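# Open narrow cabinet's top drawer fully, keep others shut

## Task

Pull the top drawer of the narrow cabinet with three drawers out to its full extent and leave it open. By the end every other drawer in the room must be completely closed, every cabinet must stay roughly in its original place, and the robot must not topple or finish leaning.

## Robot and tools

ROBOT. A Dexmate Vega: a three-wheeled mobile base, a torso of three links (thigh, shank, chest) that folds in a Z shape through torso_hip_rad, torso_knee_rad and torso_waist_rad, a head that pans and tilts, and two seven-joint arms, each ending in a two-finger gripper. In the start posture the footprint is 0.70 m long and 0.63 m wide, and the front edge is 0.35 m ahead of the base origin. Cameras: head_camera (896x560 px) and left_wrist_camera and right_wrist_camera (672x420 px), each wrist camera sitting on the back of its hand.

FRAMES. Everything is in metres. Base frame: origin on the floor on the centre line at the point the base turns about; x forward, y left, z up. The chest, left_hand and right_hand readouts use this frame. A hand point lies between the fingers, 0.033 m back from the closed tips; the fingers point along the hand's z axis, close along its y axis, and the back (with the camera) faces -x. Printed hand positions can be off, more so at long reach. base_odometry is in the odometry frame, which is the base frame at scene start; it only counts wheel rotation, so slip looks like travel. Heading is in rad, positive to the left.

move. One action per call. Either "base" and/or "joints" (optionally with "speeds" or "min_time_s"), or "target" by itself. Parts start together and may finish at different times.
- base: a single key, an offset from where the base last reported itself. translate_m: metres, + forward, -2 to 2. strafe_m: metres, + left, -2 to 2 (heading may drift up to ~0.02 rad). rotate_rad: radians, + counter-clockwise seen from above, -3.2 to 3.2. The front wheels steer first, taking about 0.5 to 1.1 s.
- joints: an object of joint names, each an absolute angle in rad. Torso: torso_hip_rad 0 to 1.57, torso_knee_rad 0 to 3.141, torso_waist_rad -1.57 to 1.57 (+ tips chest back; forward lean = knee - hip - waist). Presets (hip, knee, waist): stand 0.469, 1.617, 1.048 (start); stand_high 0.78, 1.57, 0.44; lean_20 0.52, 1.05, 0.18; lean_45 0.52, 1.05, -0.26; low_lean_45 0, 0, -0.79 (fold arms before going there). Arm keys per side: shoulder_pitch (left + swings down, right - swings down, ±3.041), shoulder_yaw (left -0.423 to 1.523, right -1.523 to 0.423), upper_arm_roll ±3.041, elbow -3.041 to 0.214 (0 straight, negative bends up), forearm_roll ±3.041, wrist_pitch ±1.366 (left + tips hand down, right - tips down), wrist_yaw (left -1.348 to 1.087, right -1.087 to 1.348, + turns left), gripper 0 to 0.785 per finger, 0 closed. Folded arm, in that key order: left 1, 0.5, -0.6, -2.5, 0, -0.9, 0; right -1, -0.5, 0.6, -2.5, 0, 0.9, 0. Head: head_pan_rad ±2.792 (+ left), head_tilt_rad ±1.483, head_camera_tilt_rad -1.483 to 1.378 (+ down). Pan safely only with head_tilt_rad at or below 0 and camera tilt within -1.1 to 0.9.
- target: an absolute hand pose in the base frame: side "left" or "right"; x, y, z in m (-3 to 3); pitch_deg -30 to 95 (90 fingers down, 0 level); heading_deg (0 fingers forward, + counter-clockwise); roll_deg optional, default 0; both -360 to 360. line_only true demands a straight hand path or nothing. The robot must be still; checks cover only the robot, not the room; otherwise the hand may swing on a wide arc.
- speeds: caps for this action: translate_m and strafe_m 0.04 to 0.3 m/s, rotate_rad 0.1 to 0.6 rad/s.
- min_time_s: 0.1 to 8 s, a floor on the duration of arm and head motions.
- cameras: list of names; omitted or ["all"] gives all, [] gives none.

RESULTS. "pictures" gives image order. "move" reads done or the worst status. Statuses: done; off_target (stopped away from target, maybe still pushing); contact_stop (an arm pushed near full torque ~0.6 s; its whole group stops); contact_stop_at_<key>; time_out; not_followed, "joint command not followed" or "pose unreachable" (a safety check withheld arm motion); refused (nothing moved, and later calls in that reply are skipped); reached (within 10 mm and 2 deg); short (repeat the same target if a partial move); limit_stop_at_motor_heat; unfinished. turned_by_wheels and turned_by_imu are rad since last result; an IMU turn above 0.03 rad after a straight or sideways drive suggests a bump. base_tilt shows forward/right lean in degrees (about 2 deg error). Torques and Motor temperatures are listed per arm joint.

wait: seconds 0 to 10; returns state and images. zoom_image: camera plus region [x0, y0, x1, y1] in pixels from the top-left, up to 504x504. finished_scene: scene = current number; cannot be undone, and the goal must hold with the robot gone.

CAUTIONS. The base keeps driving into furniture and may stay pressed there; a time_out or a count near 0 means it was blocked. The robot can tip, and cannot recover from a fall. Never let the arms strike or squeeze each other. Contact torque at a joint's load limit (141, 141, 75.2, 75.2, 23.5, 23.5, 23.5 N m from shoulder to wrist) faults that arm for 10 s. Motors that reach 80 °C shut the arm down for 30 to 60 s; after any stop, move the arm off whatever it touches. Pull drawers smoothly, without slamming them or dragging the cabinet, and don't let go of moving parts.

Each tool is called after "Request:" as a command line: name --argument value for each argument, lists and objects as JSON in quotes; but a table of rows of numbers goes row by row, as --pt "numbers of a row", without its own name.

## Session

Request:
move --joints '{"head_pan_rad": 1.2, "head_camera_tilt_rad": 0.3}' --cameras '["head_camera"]'

Request:
move --joints '{"head_pan_rad": 0.0}' --cameras '["head_camera"]'

Request:
move --joints '{"head_pan_rad": -1.2, "left_shoulder_pitch_rad": 1.042, "left_shoulder_yaw_rad": 0.877, "left_upper_arm_roll_rad": 0.494, "left_elbow_rad": -1.784, "left_forearm_roll_rad": 0.686, "left_wrist_pitch_rad": 0.477, "left_wrist_yaw_rad": -0.724, "left_gripper_rad": 0.15, "right_shoulder_pitch_rad": -1.042, "right_shoulder_yaw_rad": -0.877, "right_upper_arm_roll_rad": -0.494, "right_elbow_rad": -1.784, "right_forearm_roll_rad": -0.686, "right_wrist_pitch_rad": -0.477, "right_wrist_yaw_rad": 0.724, "right_gripper_rad": 0.15}' --cameras '["head_camera"]'

Scene clock: 1.47 s.
Joint torques (N m): left_arm=[5.75 0.91 -1.21 -2.25 -0.03 -2.4 -0.22] | right_arm=[-3.89 -0.57 0.28 -1.55 0.12 2.27 -0.04]
Motor temperatures (°C): left_arm=[31 31 31 26 40 35 41] | right_arm=[30 27 32 31 36 36 33]
move: done
base_odometry: x=+0.000 y=+0.000 heading=+0.000
turned_by_wheels: +0.000
turned_by_imu: +0.000
base_tilt: forward=+0.0 right=+0.8
base_status: not commanded
joint_positions: torso_hip_rad=+0.469 torso_knee_rad=+1.617 torso_waist_rad=+1.048 left_shoulder_pitch_rad=+2.189 left_shoulder_yaw_rad=-0.007 left_upper_arm_roll_rad=+0.016 left_elbow_rad=-1.090 left_forearm_roll_rad=+0.013 left_wrist_pitch_rad=-0.515 left_wrist_yaw_rad=+0.020 left_gripper_rad=+0.005 right_shoulder_pitch_rad=-2.209 right_shoulder_yaw_rad=-0.016 right_upper_arm_roll_rad=+0.009 right_elbow_rad=-1.106 right_forearm_roll_rad=-0.010 right_wrist_pitch_rad=+0.494 right_wrist_yaw_rad=-0.018 right_gripper_rad=+0.005 head_pan_rad=+1.200 head_tilt_rad=+0.000 head_camera_tilt_rad=+0.300
joint_status: all done
chest: x=-0.0111 y=+0.0000 z=+1.4155 quat_wxyz=(+0.999, +0.000, +0.050, +0.000) (m; base frame)
left_hand: x=+0.2066 y=+0.2195 z=+0.6100 quat_wxyz=(+0.429, +0.002, +0.903, +0.000) pitch_deg=+39.1 heading_deg=-0.2 roll_deg=+0.1 back=up (m; base frame)
right_hand: x=+0.1929 y=-0.2468 z=+0.6050 quat_wxyz=(+0.418, -0.007, +0.908, -0.015) pitch_deg=+40.6 heading_deg=-1.6 roll_deg=-2.5 back=up (m; base frame)
pictures: head_camera

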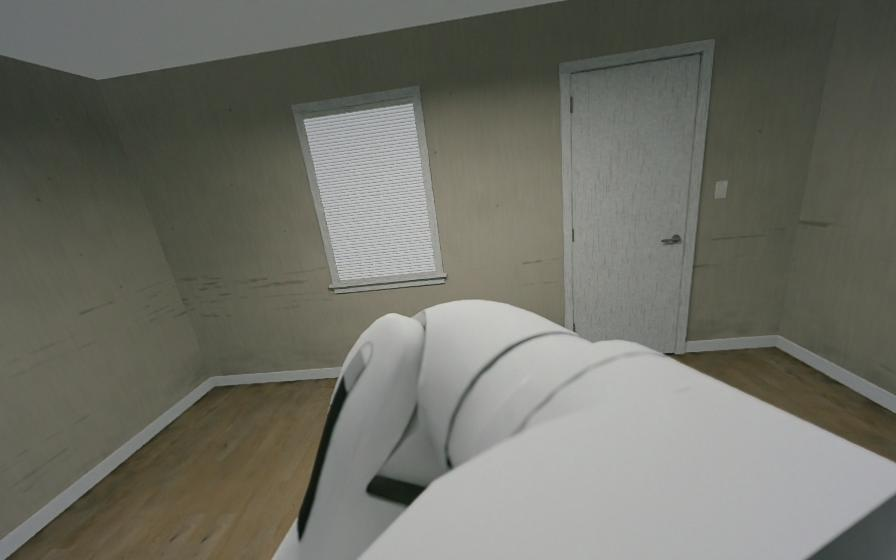

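Scene clock: 2.93 s.
Joint torques (N m): left_arm=[5.53 1.07 -1.07 -2.23 0.15 -1.57 0.06] | right_arm=[-5 -1.81 0.8 -2.63 0.02 2.59 -0.11]
Motor temperatures (°C): left_arm=[31 31 31 26 40 35 41] | right_arm=[30 27 32 31 36 36 33]
move: done
base_odometry: x=+0.000 y=+0.000 heading=+0.000
turned_by_wheels: +0.000
turned_by_imu: +0.000
base_tilt: forward=+0.0 right=+0.7
base_status: not commanded
joint_positions: torso_hip_rad=+0.469 torso_knee_rad=+1.617 torso_waist_rad=+1.048 left_shoulder_pitch_rad=+2.189 left_shoulder_yaw_rad=-0.007 left_upper_arm_roll_rad=+0.016 left_elbow_rad=-1.090 left_forearm_roll_rad=+0.013 left_wrist_pitch_rad=-0.515 left_wrist_yaw_rad=+0.020 left_gripper_rad=+0.005 right_shoulder_pitch_rad=-2.209 right_shoulder_yaw_rad=-0.016 right_upper_arm_roll_rad=+0.009 right_elbow_rad=-1.106 right_forearm_roll_rad=-0.010 right_wrist_pitch_rad=+0.494 right_wrist_yaw_rad=-0.018 right_gripper_rad=+0.005 head_pan_rad=+0.000 head_tilt_rad=+0.000 head_camera_tilt_rad=+0.300
joint_status: all done
chest: x=-0.0111 y=+0.0000 z=+1.4155 quat_wxyz=(+0.999, +0.000, +0.050, +0.000) (m; base frame)
left_hand: x=+0.2066 y=+0.2195 z=+0.6100 quat_wxyz=(+0.429, +0.002, +0.903, +0.000) pitch_deg=+39.1 heading_deg=-0.2 roll_deg=+0.1 back=up (m; base frame)
right_hand: x=+0.1929 y=-0.2468 z=+0.6050 quat_wxyz=(+0.418, -0.007, +0.908, -0.015) pitch_deg=+40.6 heading_deg=-1.6 roll_deg=-2.5 back=up (m; base frame)
pictures: head_camera

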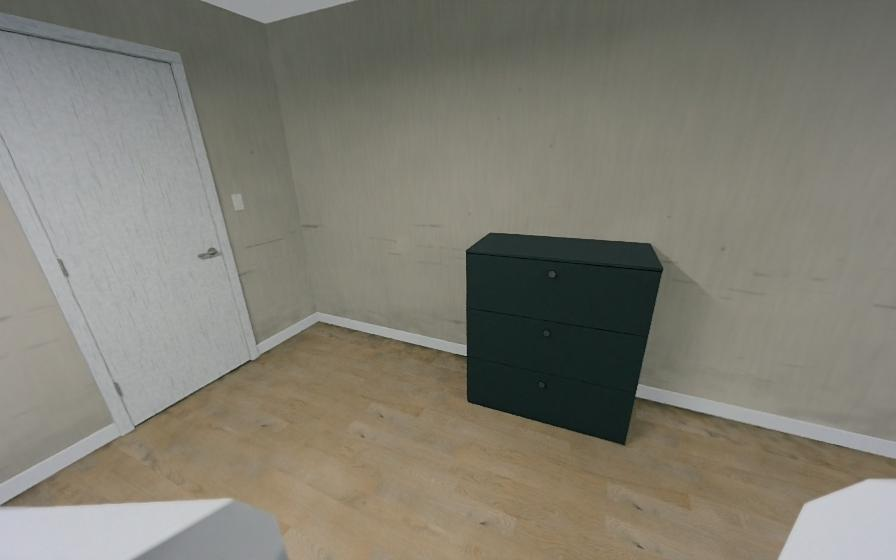

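Scene clock: 8.17 s.
Joint torques (N m): left_arm=[-29.59 9.01 -9.84 -5.24 1.38 0.38 0.81] | right_arm=[35.4 -7.72 7.25 -5.27 -1.03 -0.54 -1.81]
Motor temperatures (°C): left_arm=[31 31 31 26 40 35 41] | right_arm=[30 27 32 31 36 36 33]
move: done
base_odometry: x=+0.000 y=+0.000 heading=+0.000
turned_by_wheels: +0.000
turned_by_imu: +0.000
base_tilt: forward=+0.0 right=+0.7
base_status: not commanded
joint_positions: torso_hip_rad=+0.469 torso_knee_rad=+1.617 torso_waist_rad=+1.048 left_shoulder_pitch_rad=+1.045 left_shoulder_yaw_rad=+0.874 left_upper_arm_roll_rad=+0.492 left_elbow_rad=-1.782 left_forearm_roll_rad=+0.684 left_wrist_pitch_rad=+0.474 left_wrist_yaw_rad=-0.722 left_gripper_rad=+0.150 right_shoulder_pitch_rad=-1.046 right_shoulder_yaw_rad=-0.874 right_upper_arm_roll_rad=-0.492 right_elbow_rad=-1.781 right_forearm_roll_rad=-0.683 right_wrist_pitch_rad=-0.474 right_wrist_yaw_rad=+0.721 right_gripper_rad=+0.150 head_pan_rad=-1.200 head_tilt_rad=+0.000 head_camera_tilt_rad=+0.300
joint_status: all done
chest: x=-0.0111 y=+0.0000 z=+1.4155 quat_wxyz=(+0.999, +0.000, +0.050, +0.000) (m; base frame)
left_hand: x=+0.7521 y=+0.3269 z=+1.0696 quat_wxyz=(+0.347, +0.617, +0.617, +0.344) pitch_deg=+31.5 heading_deg=-0.2 roll_deg=+89.7 (m; base frame)
right_hand: x=+0.7520 y=-0.3269 z=+1.0693 quat_wxyz=(+0.347, -0.617, +0.617, -0.344) pitch_deg=+31.5 heading_deg=+0.3 roll_deg=-89.7 (m; base frame)
pictures: head_camera

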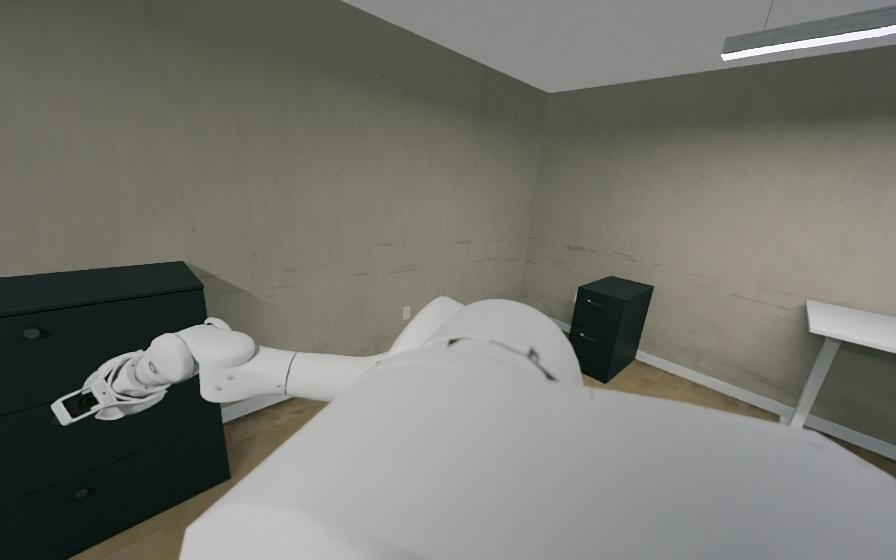

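Request:
move --joints '{"head_pan_rad": -2.5}' --cameras '["head_camera"]'

Scene clock: 10.07 s.
Joint torques (N m): left_arm=[-29.1 10.04 -9.77 -5.66 1.66 0.84 0.64] | right_arm=[35.3 -7.03 6.96 -5.87 -1.06 -0.27 -1.55]
Motor temperatures (°C): left_arm=[31 31 31 26 40 35 41] | right_arm=[30 27 32 31 36 36 33]
move: done
base_odometry: x=+0.000 y=+0.000 heading=+0.000
turned_by_wheels: +0.000
turned_by_imu: +0.000
base_tilt: forward=+0.1 right=+0.8
base_status: not commanded
joint_positions: torso_hip_rad=+0.469 torso_knee_rad=+1.617 torso_waist_rad=+1.048 left_shoulder_pitch_rad=+1.042 left_shoulder_yaw_rad=+0.877 left_upper_arm_roll_rad=+0.494 left_elbow_rad=-1.784 left_forearm_roll_rad=+0.686 left_wrist_pitch_rad=+0.477 left_wrist_yaw_rad=-0.724 left_gripper_rad=+0.150 right_shoulder_pitch_rad=-1.043 right_shoulder_yaw_rad=-0.877 right_upper_arm_roll_rad=-0.494 right_elbow_rad=-1.784 right_forearm_roll_rad=-0.686 right_wrist_pitch_rad=-0.477 right_wrist_yaw_rad=+0.724 right_gripper_rad=+0.150 head_pan_rad=-2.500 head_tilt_rad=+0.000 head_camera_tilt_rad=+0.300
joint_status: all done
chest: x=-0.0111 y=+0.0000 z=+1.4155 quat_wxyz=(+0.999, +0.000, +0.050, +0.000) (m; base frame)
left_hand: x=+0.7525 y=+0.3281 z=+1.0718 quat_wxyz=(+0.346, +0.616, +0.617, +0.346) pitch_deg=+31.4 heading_deg=+0.0 roll_deg=+90.0 (m; base frame)
right_hand: x=+0.7525 y=-0.3283 z=+1.0718 quat_wxyz=(+0.346, -0.616, +0.617, -0.346) pitch_deg=+31.4 heading_deg=+0.0 roll_deg=-90.0 (m; base frame)
pictures: head_camera

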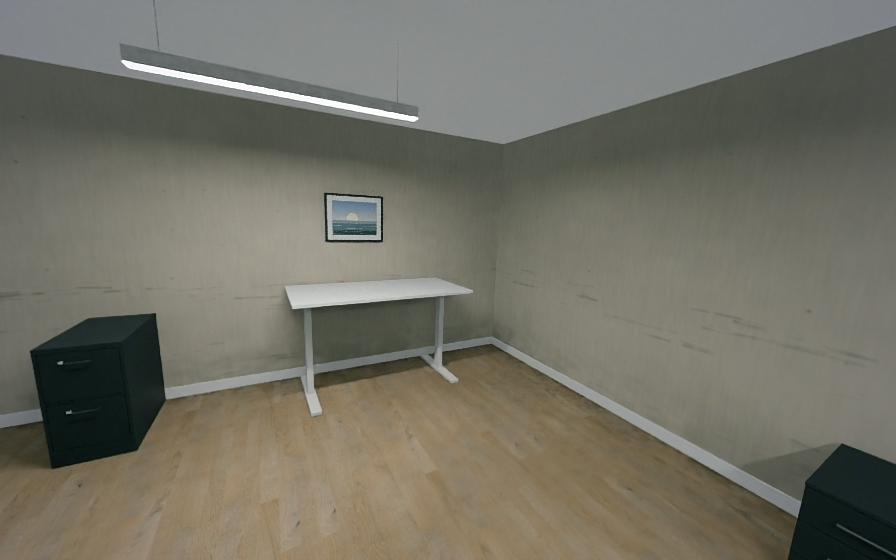

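Request:
move --base '{"rotate_rad": 2.754}' --joints '{"torso_hip_rad": 0.1, "torso_knee_rad": 0.8, "torso_waist_rad": 0.1, "head_pan_rad": 0.0, "head_camera_tilt_rad": 0.0}' --cameras '["head_camera"]'

Scene clock: 18.17 s.
Joint torques (N m): left_arm=[-18.78 8.47 -8.46 -3.84 0.99 -0.02 0.52] | right_arm=[24.01 -7.52 4.99 -5.26 -0.89 0.24 -1.46]
Motor temperatures (°C): left_arm=[32 31 31 26 40 35 41] | right_arm=[30 27 32 31 36 36 33]
move: done
base_odometry: x=+0.003 y=+0.000 heading=+2.762
turned_by_wheels: +2.762
turned_by_imu: +2.747
base_tilt: forward=+0.0 right=+0.8
base_status: done
joint_positions: torso_hip_rad=+0.100 torso_knee_rad=+0.800 torso_waist_rad=+0.100 left_shoulder_pitch_rad=+1.042 left_shoulder_yaw_rad=+0.877 left_upper_arm_roll_rad=+0.494 left_elbow_rad=-1.784 left_forearm_roll_rad=+0.686 left_wrist_pitch_rad=+0.477 left_wrist_yaw_rad=-0.724 left_gripper_rad=+0.150 right_shoulder_pitch_rad=-1.042 right_shoulder_yaw_rad=-0.877 right_upper_arm_roll_rad=-0.494 right_elbow_rad=-1.784 right_forearm_roll_rad=-0.686 right_wrist_pitch_rad=-0.477 right_wrist_yaw_rad=+0.724 right_gripper_rad=+0.150 head_pan_rad=+0.000 head_tilt_rad=+0.000 head_camera_tilt_rad=+0.000
joint_status: all done
chest: x=+0.1051 y=+0.0000 z=+1.1620 quat_wxyz=(+0.955, +0.000, +0.296, +0.000) (m; base frame)
left_hand: x=+0.6105 y=+0.3281 z=+0.4943 quat_wxyz=(+0.183, +0.683, +0.683, +0.183) pitch_deg=+60.0 heading_deg=+0.0 roll_deg=+90.0 (m; base frame)
right_hand: x=+0.6105 y=-0.3283 z=+0.4943 quat_wxyz=(+0.183, -0.683, +0.683, -0.183) pitch_deg=+60.0 heading_deg=+0.0 roll_deg=-90.0 (m; base frame)
pictures: head_camera

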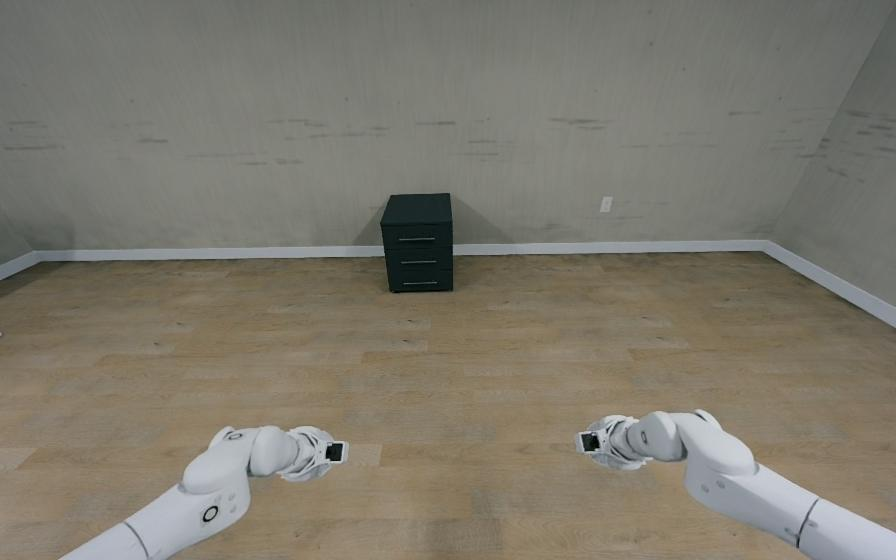

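Request:
move --base '{"rotate_rad": 0.035}' --cameras '[]'

Request:
move --base '{"translate_m": 1.23}' --joints '{"head_camera_tilt_rad": 0.2}' --cameras '["head_camera", "left_wrist_camera"]'

Scene clock: 19.97 s.
Joint torques (N m): left_arm=[-18.73 8.75 -8 -4.24 1 0.09 0.5] | right_arm=[24.28 -8.77 4.88 -5.13 -0.84 -0.19 -1.48]
Motor temperatures (°C): left_arm=[32 31 31 26 40 35 41] | right_arm=[30 27 32 31 36 36 33]
move: done
base_odometry: x=+0.003 y=+0.000 heading=+2.797
turned_by_wheels: +0.035
turned_by_imu: +0.035
base_tilt: forward=+0.1 right=+0.8
base_status: done
joint_positions: torso_hip_rad=+0.100 torso_knee_rad=+0.800 torso_waist_rad=+0.100 left_shoulder_pitch_rad=+1.042 left_shoulder_yaw_rad=+0.877 left_upper_arm_roll_rad=+0.494 left_elbow_rad=-1.784 left_forearm_roll_rad=+0.686 left_wrist_pitch_rad=+0.477 left_wrist_yaw_rad=-0.724 left_gripper_rad=+0.150 right_shoulder_pitch_rad=-1.042 right_shoulder_yaw_rad=-0.877 right_upper_arm_roll_rad=-0.494 right_elbow_rad=-1.784 right_forearm_roll_rad=-0.686 right_wrist_pitch_rad=-0.477 right_wrist_yaw_rad=+0.724 right_gripper_rad=+0.150 head_pan_rad=+0.000 head_tilt_rad=+0.000 head_camera_tilt_rad=+0.000
joint_status: not commanded
chest: x=+0.1051 y=+0.0000 z=+1.1620 quat_wxyz=(+0.955, +0.000, +0.296, +0.000) (m; base frame)
left_hand: x=+0.6105 y=+0.3281 z=+0.4943 quat_wxyz=(+0.183, +0.683, +0.683, +0.183) pitch_deg=+60.0 heading_deg=+0.0 roll_deg=+90.0 (m; base frame)
right_hand: x=+0.6105 y=-0.3283 z=+0.4943 quat_wxyz=(+0.183, -0.683, +0.683, -0.183) pitch_deg=+60.0 heading_deg=+0.0 roll_deg=-90.0 (m; base frame)
pictures: none
No camera images: "cameras" was empty.

Scene clock: 25.87 s.
Joint torques (N m): left_arm=[-18.38 10.25 -8.64 -4.55 1.07 0.48 0.58] | right_arm=[23.88 -8 5.4 -4.77 -0.79 -0.27 -1.15]
Motor temperatures (°C): left_arm=[32 31 31 26 40 35 41] | right_arm=[30 27 32 31 36 36 33]
move: done
base_odometry: x=-1.155 y=+0.414 heading=+2.798
turned_by_wheels: +0.001
turned_by_imu: +0.000
base_tilt: forward=+0.1 right=+0.8
base_status: done
joint_positions: torso_hip_rad=+0.100 torso_knee_rad=+0.800 torso_waist_rad=+0.100 left_shoulder_pitch_rad=+1.042 left_shoulder_yaw_rad=+0.877 left_upper_arm_roll_rad=+0.494 left_elbow_rad=-1.784 left_forearm_roll_rad=+0.686 left_wrist_pitch_rad=+0.477 left_wrist_yaw_rad=-0.724 left_gripper_rad=+0.150 right_shoulder_pitch_rad=-1.042 right_shoulder_yaw_rad=-0.877 right_upper_arm_roll_rad=-0.494 right_elbow_rad=-1.784 right_forearm_roll_rad=-0.686 right_wrist_pitch_rad=-0.477 right_wrist_yaw_rad=+0.724 right_gripper_rad=+0.150 head_pan_rad=+0.000 head_tilt_rad=+0.000 head_camera_tilt_rad=+0.200
joint_status: all done
chest: x=+0.1051 y=+0.0000 z=+1.1620 quat_wxyz=(+0.955, +0.000, +0.296, +0.000) (m; base frame)
left_hand: x=+0.6105 y=+0.3281 z=+0.4942 quat_wxyz=(+0.183, +0.683, +0.683, +0.183) pitch_deg=+60.0 heading_deg=+0.0 roll_deg=+90.0 (m; base frame)
right_hand: x=+0.6105 y=-0.3283 z=+0.4943 quat_wxyz=(+0.183, -0.683, +0.683, -0.183) pitch_deg=+60.0 heading_deg=+0.0 roll_deg=-90.0 (m; base frame)
pictures: head_camera, left_wrist_camera

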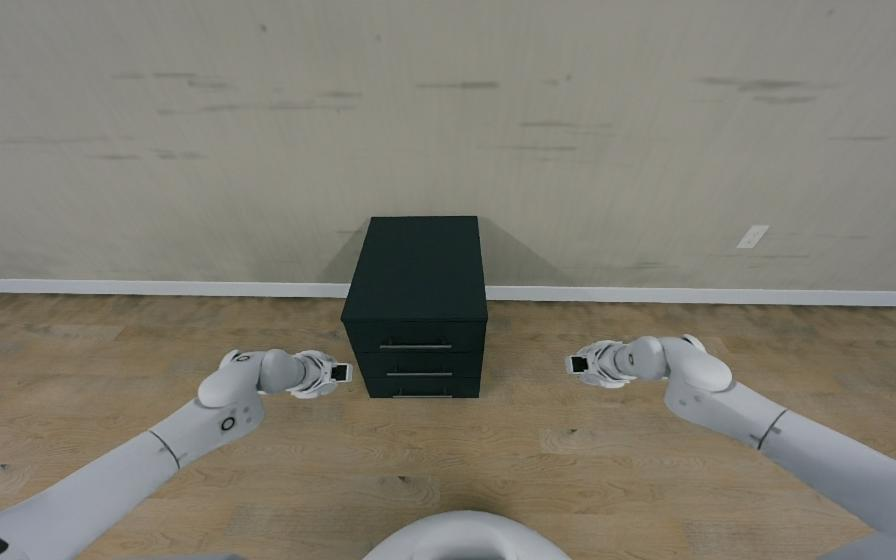

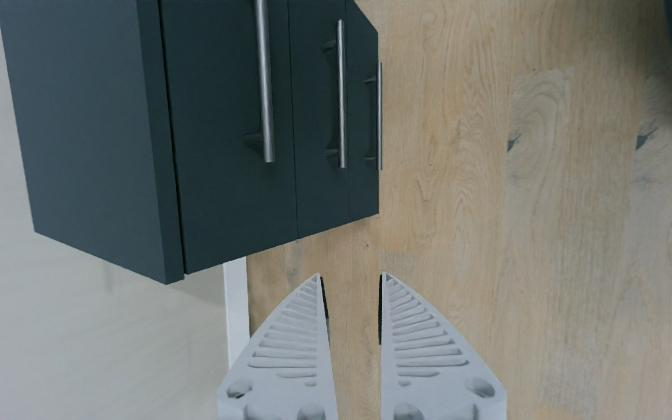

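Request:
move --base '{"translate_m": 0.07}' --cameras '[]'

Request:
move --target '{"side": "left", "x": 0.645, "y": 0.16, "z": 0.464, "pitch_deg": 60, "heading_deg": 0, "roll_deg": 90}' --cameras '["left_wrist_camera"]'

Scene clock: 28.00 s.
Joint torques (N m): left_arm=[-18.42 8.57 -9.27 -3.65 0.9 -0.14 0.53] | right_arm=[23.15 -8.66 4.98 -5.56 -0.87 0.02 -1.43]
Motor temperatures (°C): left_arm=[32 31 31 26 40 35 41] | right_arm=[30 27 32 31 36 36 33]
move: done
base_odometry: x=-1.221 y=+0.438 heading=+2.798
turned_by_wheels: +0.001
turned_by_imu: +0.000
base_tilt: forward=+0.1 right=+0.7
base_status: done
joint_positions: torso_hip_rad=+0.100 torso_knee_rad=+0.800 torso_waist_rad=+0.100 left_shoulder_pitch_rad=+1.042 left_shoulder_yaw_rad=+0.877 left_upper_arm_roll_rad=+0.494 left_elbow_rad=-1.784 left_forearm_roll_rad=+0.686 left_wrist_pitch_rad=+0.477 left_wrist_yaw_rad=-0.724 left_gripper_rad=+0.150 right_shoulder_pitch_rad=-1.042 right_shoulder_yaw_rad=-0.877 right_upper_arm_roll_rad=-0.494 right_elbow_rad=-1.784 right_forearm_roll_rad=-0.686 right_wrist_pitch_rad=-0.477 right_wrist_yaw_rad=+0.724 right_gripper_rad=+0.150 head_pan_rad=+0.000 head_tilt_rad=+0.000 head_camera_tilt_rad=+0.200
joint_status: not commanded
chest: x=+0.1051 y=+0.0000 z=+1.1619 quat_wxyz=(+0.955, +0.000, +0.296, +0.000) (m; base frame)
left_hand: x=+0.6105 y=+0.3281 z=+0.4942 quat_wxyz=(+0.183, +0.683, +0.683, +0.183) pitch_deg=+60.0 heading_deg=+0.0 roll_deg=+90.0 (m; base frame)
right_hand: x=+0.6105 y=-0.3283 z=+0.4943 quat_wxyz=(+0.183, -0.683, +0.683, -0.183) pitch_deg=+60.0 heading_deg=+0.0 roll_deg=-90.0 (m; base frame)
pictures: none
No camera images: "cameras" was empty.

Scene clock: 30.87 s.
Joint torques (N m): left_arm=[-23.87 -3.26 -4.33 -5.3 1.64 0.49 0.31] | right_arm=[21.86 -8.13 5.37 -5.01 -0.7 -0.25 -1.17]
Motor temperatures (°C): left_arm=[32 31 31 26 40 35 41] | right_arm=[30 27 32 31 36 36 33]
move: done
base_odometry: x=-1.221 y=+0.438 heading=+2.798
turned_by_wheels: +0.000
turned_by_imu: +0.000
base_tilt: forward=+0.1 right=+0.7
base_status: not commanded
joint_positions: torso_hip_rad=+0.100 torso_knee_rad=+0.800 torso_waist_rad=+0.100 left_shoulder_pitch_rad=+0.789 left_shoulder_yaw_rad=+0.477 left_upper_arm_roll_rad=+0.810 left_elbow_rad=-1.578 left_forearm_roll_rad=+0.932 left_wrist_pitch_rad=+0.704 left_wrist_yaw_rad=-0.787 left_gripper_rad=+0.150 right_shoulder_pitch_rad=-1.042 right_shoulder_yaw_rad=-0.877 right_upper_arm_roll_rad=-0.494 right_elbow_rad=-1.784 right_forearm_roll_rad=-0.686 right_wrist_pitch_rad=-0.477 right_wrist_yaw_rad=+0.724 right_gripper_rad=+0.150 head_pan_rad=+0.000 head_tilt_rad=+0.000 head_camera_tilt_rad=+0.200
joint_status: not commanded
chest: x=+0.1051 y=+0.0000 z=+1.1619 quat_wxyz=(+0.955, +0.000, +0.296, +0.000) (m; base frame)
left_hand: x=+0.6444 y=+0.1618 z=+0.4638 quat_wxyz=(+0.183, +0.683, +0.683, +0.183) pitch_deg=+60.0 heading_deg=+0.0 roll_deg=+90.0 (m; base frame)
left_hand_status: reached (straight line, planned for 1.6 s): 2 mm and 0.1 deg off.
right_hand: x=+0.6105 y=-0.3283 z=+0.4943 quat_wxyz=(+0.183, -0.683, +0.683, -0.183) pitch_deg=+60.0 heading_deg=+0.0 roll_deg=-90.0 (m; base frame)
pictures: left_wrist_camera

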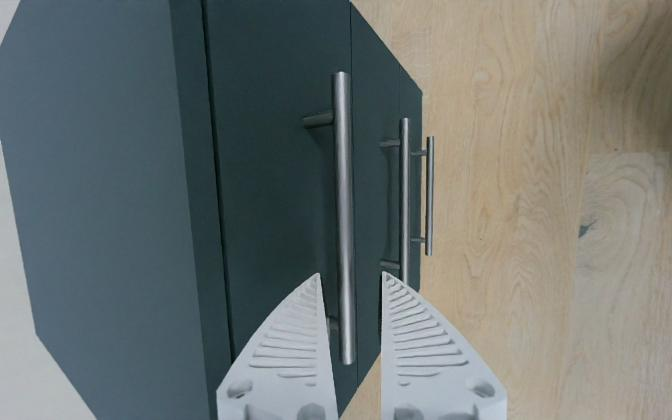

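Request:
move --target '{"side": "left", "x": 0.6656, "y": 0.16, "z": 0.4224, "pitch_deg": 60, "heading_deg": 0, "roll_deg": 90, "line_only": true}' --cameras '[]'

Request:
move --joints '{"left_gripper_rad": 0.0}' --cameras '["left_wrist_camera"]'

Request:
move --base '{"translate_m": -0.4}' --speeds '{"translate_m": 0.12}' --cameras '["head_camera", "left_wrist_camera"]'

Scene clock: 33.97 s.
Joint torques (N m): left_arm=[-26.66 -2.4 -4.3 -3.62 1.42 -0.99 1.52] | right_arm=[22.33 -7.73 5.46 -4.69 -0.71 -0.45 -1.31]
Motor temperatures (°C): left_arm=[32 31 31 26 40 35 41] | right_arm=[30 27 32 31 36 36 33]
move: done
base_odometry: x=-1.221 y=+0.438 heading=+2.798
turned_by_wheels: +0.000
turned_by_imu: +0.000
base_tilt: forward=+0.1 right=+0.8
base_status: not commanded
joint_positions: torso_hip_rad=+0.100 torso_knee_rad=+0.800 torso_waist_rad=+0.100 left_shoulder_pitch_rad=+0.720 left_shoulder_yaw_rad=+0.375 left_upper_arm_roll_rad=+0.819 left_elbow_rad=-1.308 left_forearm_roll_rad=+0.876 left_wrist_pitch_rad=+0.596 left_wrist_yaw_rad=-0.650 left_gripper_rad=+0.150 right_shoulder_pitch_rad=-1.042 right_shoulder_yaw_rad=-0.877 right_upper_arm_roll_rad=-0.494 right_elbow_rad=-1.784 right_forearm_roll_rad=-0.686 right_wrist_pitch_rad=-0.477 right_wrist_yaw_rad=+0.724 right_gripper_rad=+0.150 head_pan_rad=+0.000 head_tilt_rad=+0.000 head_camera_tilt_rad=+0.200
joint_status: not commanded
chest: x=+0.1050 y=+0.0000 z=+1.1620 quat_wxyz=(+0.955, +0.000, +0.296, +0.000) (m; base frame)
left_hand: x=+0.6649 y=+0.1601 z=+0.4228 quat_wxyz=(+0.183, +0.683, +0.683, +0.183) pitch_deg=+60.0 heading_deg=+0.0 roll_deg=-90.0 (m; base frame)
left_hand_status: reached (straight line, planned for 1.2 s): 1 mm and 0.0 deg off.
right_hand: x=+0.6105 y=-0.3283 z=+0.4944 quat_wxyz=(+0.183, -0.683, +0.683, -0.183) pitch_deg=+60.0 heading_deg=+0.0 roll_deg=-90.0 (m; base frame)
pictures: none
No camera images: "cameras" was empty.

Scene clock: 34.60 s.
Joint torques (N m): left_arm=[-16.11 -4.22 -3.66 -3.25 -1 0.31 -0.56] | right_arm=[22.82 -8.71 4.43 -5.42 -0.71 0.03 -1.18]
Motor temperatures (°C): left_arm=[32 31 31 26 40 35 41] | right_arm=[30 27 32 31 36 36 33]
move: done
base_odometry: x=-1.221 y=+0.438 heading=+2.798
turned_by_wheels: +0.000
turned_by_imu: +0.000
base_tilt: forward=+0.1 right=+0.8
base_status: not commanded
joint_positions: torso_hip_rad=+0.100 torso_knee_rad=+0.800 torso_waist_rad=+0.100 left_shoulder_pitch_rad=+0.719 left_shoulder_yaw_rad=+0.374 left_upper_arm_roll_rad=+0.819 left_elbow_rad=-1.305 left_forearm_roll_rad=+0.876 left_wrist_pitch_rad=+0.594 left_wrist_yaw_rad=-0.648 left_gripper_rad=+0.000 right_shoulder_pitch_rad=-1.042 right_shoulder_yaw_rad=-0.877 right_upper_arm_roll_rad=-0.494 right_elbow_rad=-1.784 right_forearm_roll_rad=-0.686 right_wrist_pitch_rad=-0.477 right_wrist_yaw_rad=+0.724 right_gripper_rad=+0.150 head_pan_rad=+0.000 head_tilt_rad=+0.000 head_camera_tilt_rad=+0.200
joint_status: all done
chest: x=+0.1050 y=+0.0000 z=+1.1620 quat_wxyz=(+0.955, +0.000, +0.296, +0.000) (m; base frame)
left_hand: x=+0.6658 y=+0.1602 z=+0.4229 quat_wxyz=(+0.183, +0.683, +0.683, +0.183) pitch_deg=+59.9 heading_deg=+0.0 roll_deg=-90.0 (m; base frame)
right_hand: x=+0.6105 y=-0.3283 z=+0.4944 quat_wxyz=(+0.183, -0.683, +0.683, -0.183) pitch_deg=+60.0 heading_deg=+0.0 roll_deg=-90.0 (m; base frame)
pictures: left_wrist_camera

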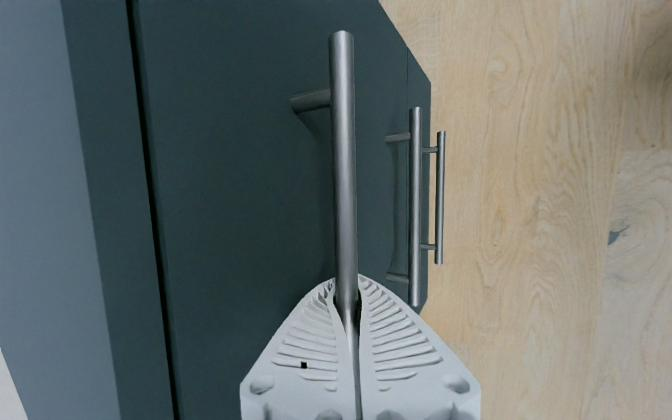

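Scene clock: 38.90 s.
Joint torques (N m): left_arm=[20.79 -6.56 9.39 1.54 -9.09 -2.47 -8.65] | right_arm=[22.38 -7.7 5.21 -5.52 -0.77 0.37 -1.25]
Motor temperatures (°C): left_arm=[32 31 31 26 40 35 41] | right_arm=[30 27 32 31 36 36 33]
move: done
base_odometry: x=-0.844 y=+0.304 heading=+2.799
turned_by_wheels: +0.000
turned_by_imu: +0.002
base_tilt: forward=+0.1 right=+0.7
base_status: done
joint_positions: torso_hip_rad=+0.100 torso_knee_rad=+0.800 torso_waist_rad=+0.100 left_shoulder_pitch_rad=+0.717 left_shoulder_yaw_rad=+0.374 left_upper_arm_roll_rad=+0.818 left_elbow_rad=-1.304 left_forearm_roll_rad=+0.877 left_wrist_pitch_rad=+0.595 left_wrist_yaw_rad=-0.644 left_gripper_rad=+0.000 right_shoulder_pitch_rad=-1.042 right_shoulder_yaw_rad=-0.877 right_upper_arm_roll_rad=-0.494 right_elbow_rad=-1.784 right_forearm_roll_rad=-0.686 right_wrist_pitch_rad=-0.477 right_wrist_yaw_rad=+0.724 right_gripper_rad=+0.150 head_pan_rad=+0.000 head_tilt_rad=+0.000 head_camera_tilt_rad=+0.200
joint_status: not commanded
chest: x=+0.1049 y=+0.0000 z=+1.1620 quat_wxyz=(+0.955, +0.000, +0.295, +0.000) (m; base frame)
left_hand: x=+0.6686 y=+0.1610 z=+0.4248 quat_wxyz=(+0.185, +0.682, +0.682, +0.186) pitch_deg=+59.6 heading_deg=+0.2 roll_deg=-89.8 (m; base frame)
right_hand: x=+0.6106 y=-0.3283 z=+0.4945 quat_wxyz=(+0.183, -0.683, +0.683, -0.183) pitch_deg=+60.0 heading_deg=+0.0 roll_deg=-90.0 (m; base frame)
pictures: head_camera, left_wrist_camera

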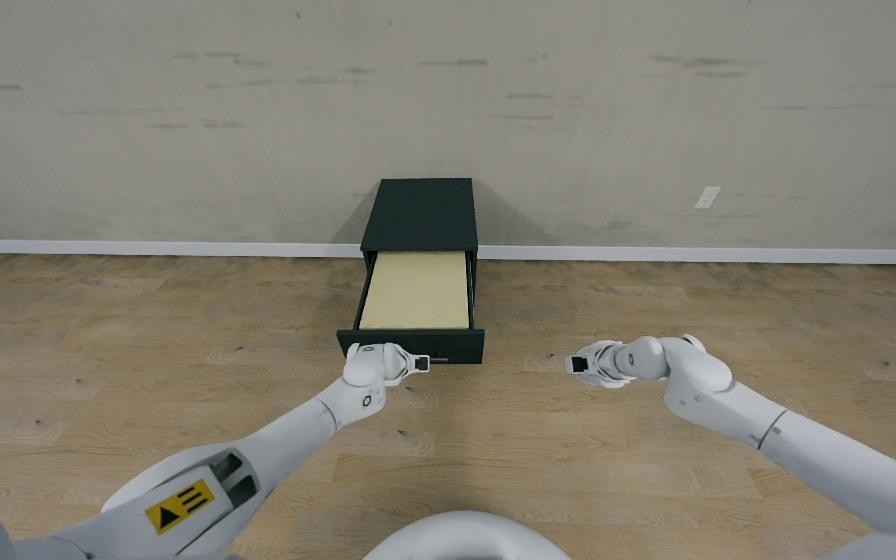

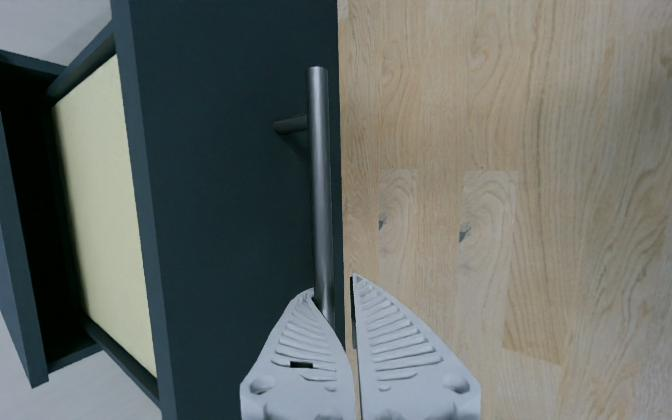

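Request:
move --joints '{"left_gripper_rad": 0.24}' --cameras '["left_wrist_camera"]'

Request:
move --target '{"side": "left", "x": 0.6356, "y": 0.16, "z": 0.4748, "pitch_deg": 60, "heading_deg": 0, "roll_deg": 90, "line_only": true}' --cameras '["head_camera", "left_wrist_camera"]'

Scene clock: 40.57 s.
Joint torques (N m): left_arm=[-8.73 -5.65 -1.05 -4.97 -0.72 -1.51 -0.71] | right_arm=[22.44 -7.4 4.54 -4.52 -0.83 0.63 -1.28]
Motor temperatures (°C): left_arm=[32 31 31 26 41 35 42] | right_arm=[30 27 32 31 36 36 33]
move: done
base_odometry: x=-0.844 y=+0.304 heading=+2.799
turned_by_wheels: +0.000
turned_by_imu: +0.001
base_tilt: forward=+0.2 right=+0.7
base_status: not commanded
joint_positions: torso_hip_rad=+0.100 torso_knee_rad=+0.800 torso_waist_rad=+0.100 left_shoulder_pitch_rad=+0.718 left_shoulder_yaw_rad=+0.374 left_upper_arm_roll_rad=+0.818 left_elbow_rad=-1.304 left_forearm_roll_rad=+0.875 left_wrist_pitch_rad=+0.594 left_wrist_yaw_rad=-0.647 left_gripper_rad=+0.240 right_shoulder_pitch_rad=-1.042 right_shoulder_yaw_rad=-0.877 right_upper_arm_roll_rad=-0.494 right_elbow_rad=-1.784 right_forearm_roll_rad=-0.686 right_wrist_pitch_rad=-0.477 right_wrist_yaw_rad=+0.724 right_gripper_rad=+0.150 head_pan_rad=+0.000 head_tilt_rad=+0.000 head_camera_tilt_rad=+0.200
joint_status: all done
chest: x=+0.1050 y=+0.0000 z=+1.1620 quat_wxyz=(+0.955, +0.000, +0.296, +0.000) (m; base frame)
left_hand: x=+0.6662 y=+0.1606 z=+0.4230 quat_wxyz=(+0.183, +0.683, +0.683, +0.184) pitch_deg=+59.9 heading_deg=+0.1 roll_deg=-89.9 (m; base frame)
right_hand: x=+0.6105 y=-0.3283 z=+0.4944 quat_wxyz=(+0.183, -0.683, +0.683, -0.183) pitch_deg=+60.0 heading_deg=+0.0 roll_deg=-90.0 (m; base frame)
pictures: left_wrist_camera

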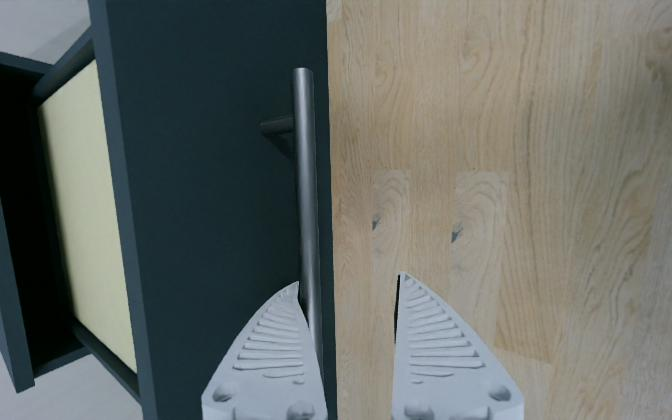

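Scene clock: 43.27 s.
Joint torques (N m): left_arm=[-12.03 1.37 -10.17 -5.58 1.83 0.09 0.23] | right_arm=[23.07 -8.57 5.19 -4.12 -0.72 -0.13 -1.2]
Motor temperatures (°C): left_arm=[32 31 31 26 41 35 42] | right_arm=[30 27 32 31 36 36 33]
move: done
base_odometry: x=-0.844 y=+0.304 heading=+2.799
turned_by_wheels: +0.000
turned_by_imu: +0.000
base_tilt: forward=+0.1 right=+0.7
base_status: not commanded
joint_positions: torso_hip_rad=+0.100 torso_knee_rad=+0.800 torso_waist_rad=+0.100 left_shoulder_pitch_rad=+0.808 left_shoulder_yaw_rad=+0.501 left_upper_arm_roll_rad=+0.815 left_elbow_rad=-1.648 left_forearm_roll_rad=+0.950 left_wrist_pitch_rad=+0.738 left_wrist_yaw_rad=-0.820 left_gripper_rad=+0.240 right_shoulder_pitch_rad=-1.042 right_shoulder_yaw_rad=-0.877 right_upper_arm_roll_rad=-0.494 right_elbow_rad=-1.784 right_forearm_roll_rad=-0.686 right_wrist_pitch_rad=-0.477 right_wrist_yaw_rad=+0.724 right_gripper_rad=+0.150 head_pan_rad=+0.000 head_tilt_rad=+0.000 head_camera_tilt_rad=+0.200
joint_status: not commanded
chest: x=+0.1050 y=+0.0000 z=+1.1620 quat_wxyz=(+0.955, +0.000, +0.296, +0.000) (m; base frame)
left_hand: x=+0.6359 y=+0.1599 z=+0.4741 quat_wxyz=(+0.183, +0.683, +0.683, +0.183) pitch_deg=+60.0 heading_deg=+0.0 roll_deg=-90.0 (m; base frame)
left_hand_status: reached (straight line, planned for 1.4 s): 1 mm and 0.0 deg off.
right_hand: x=+0.6105 y=-0.3283 z=+0.4944 quat_wxyz=(+0.183, -0.683, +0.683, -0.183) pitch_deg=+60.0 heading_deg=+0.0 roll_deg=-90.0 (m; base frame)
pictures: head_camera, left_wrist_camera

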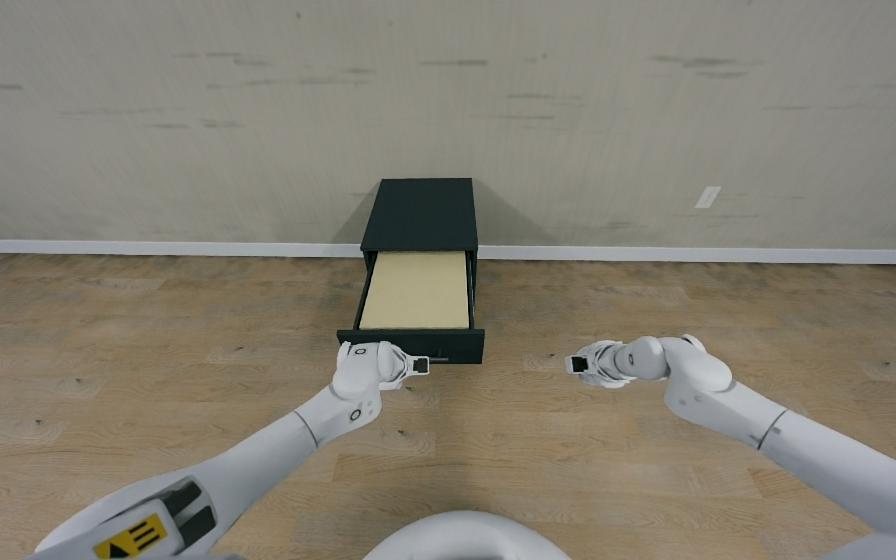

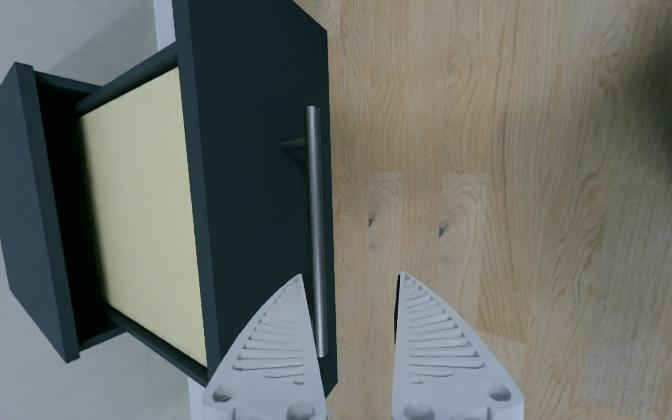

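Request:
finished_scene --scene 2

The scene is finished: the task was done.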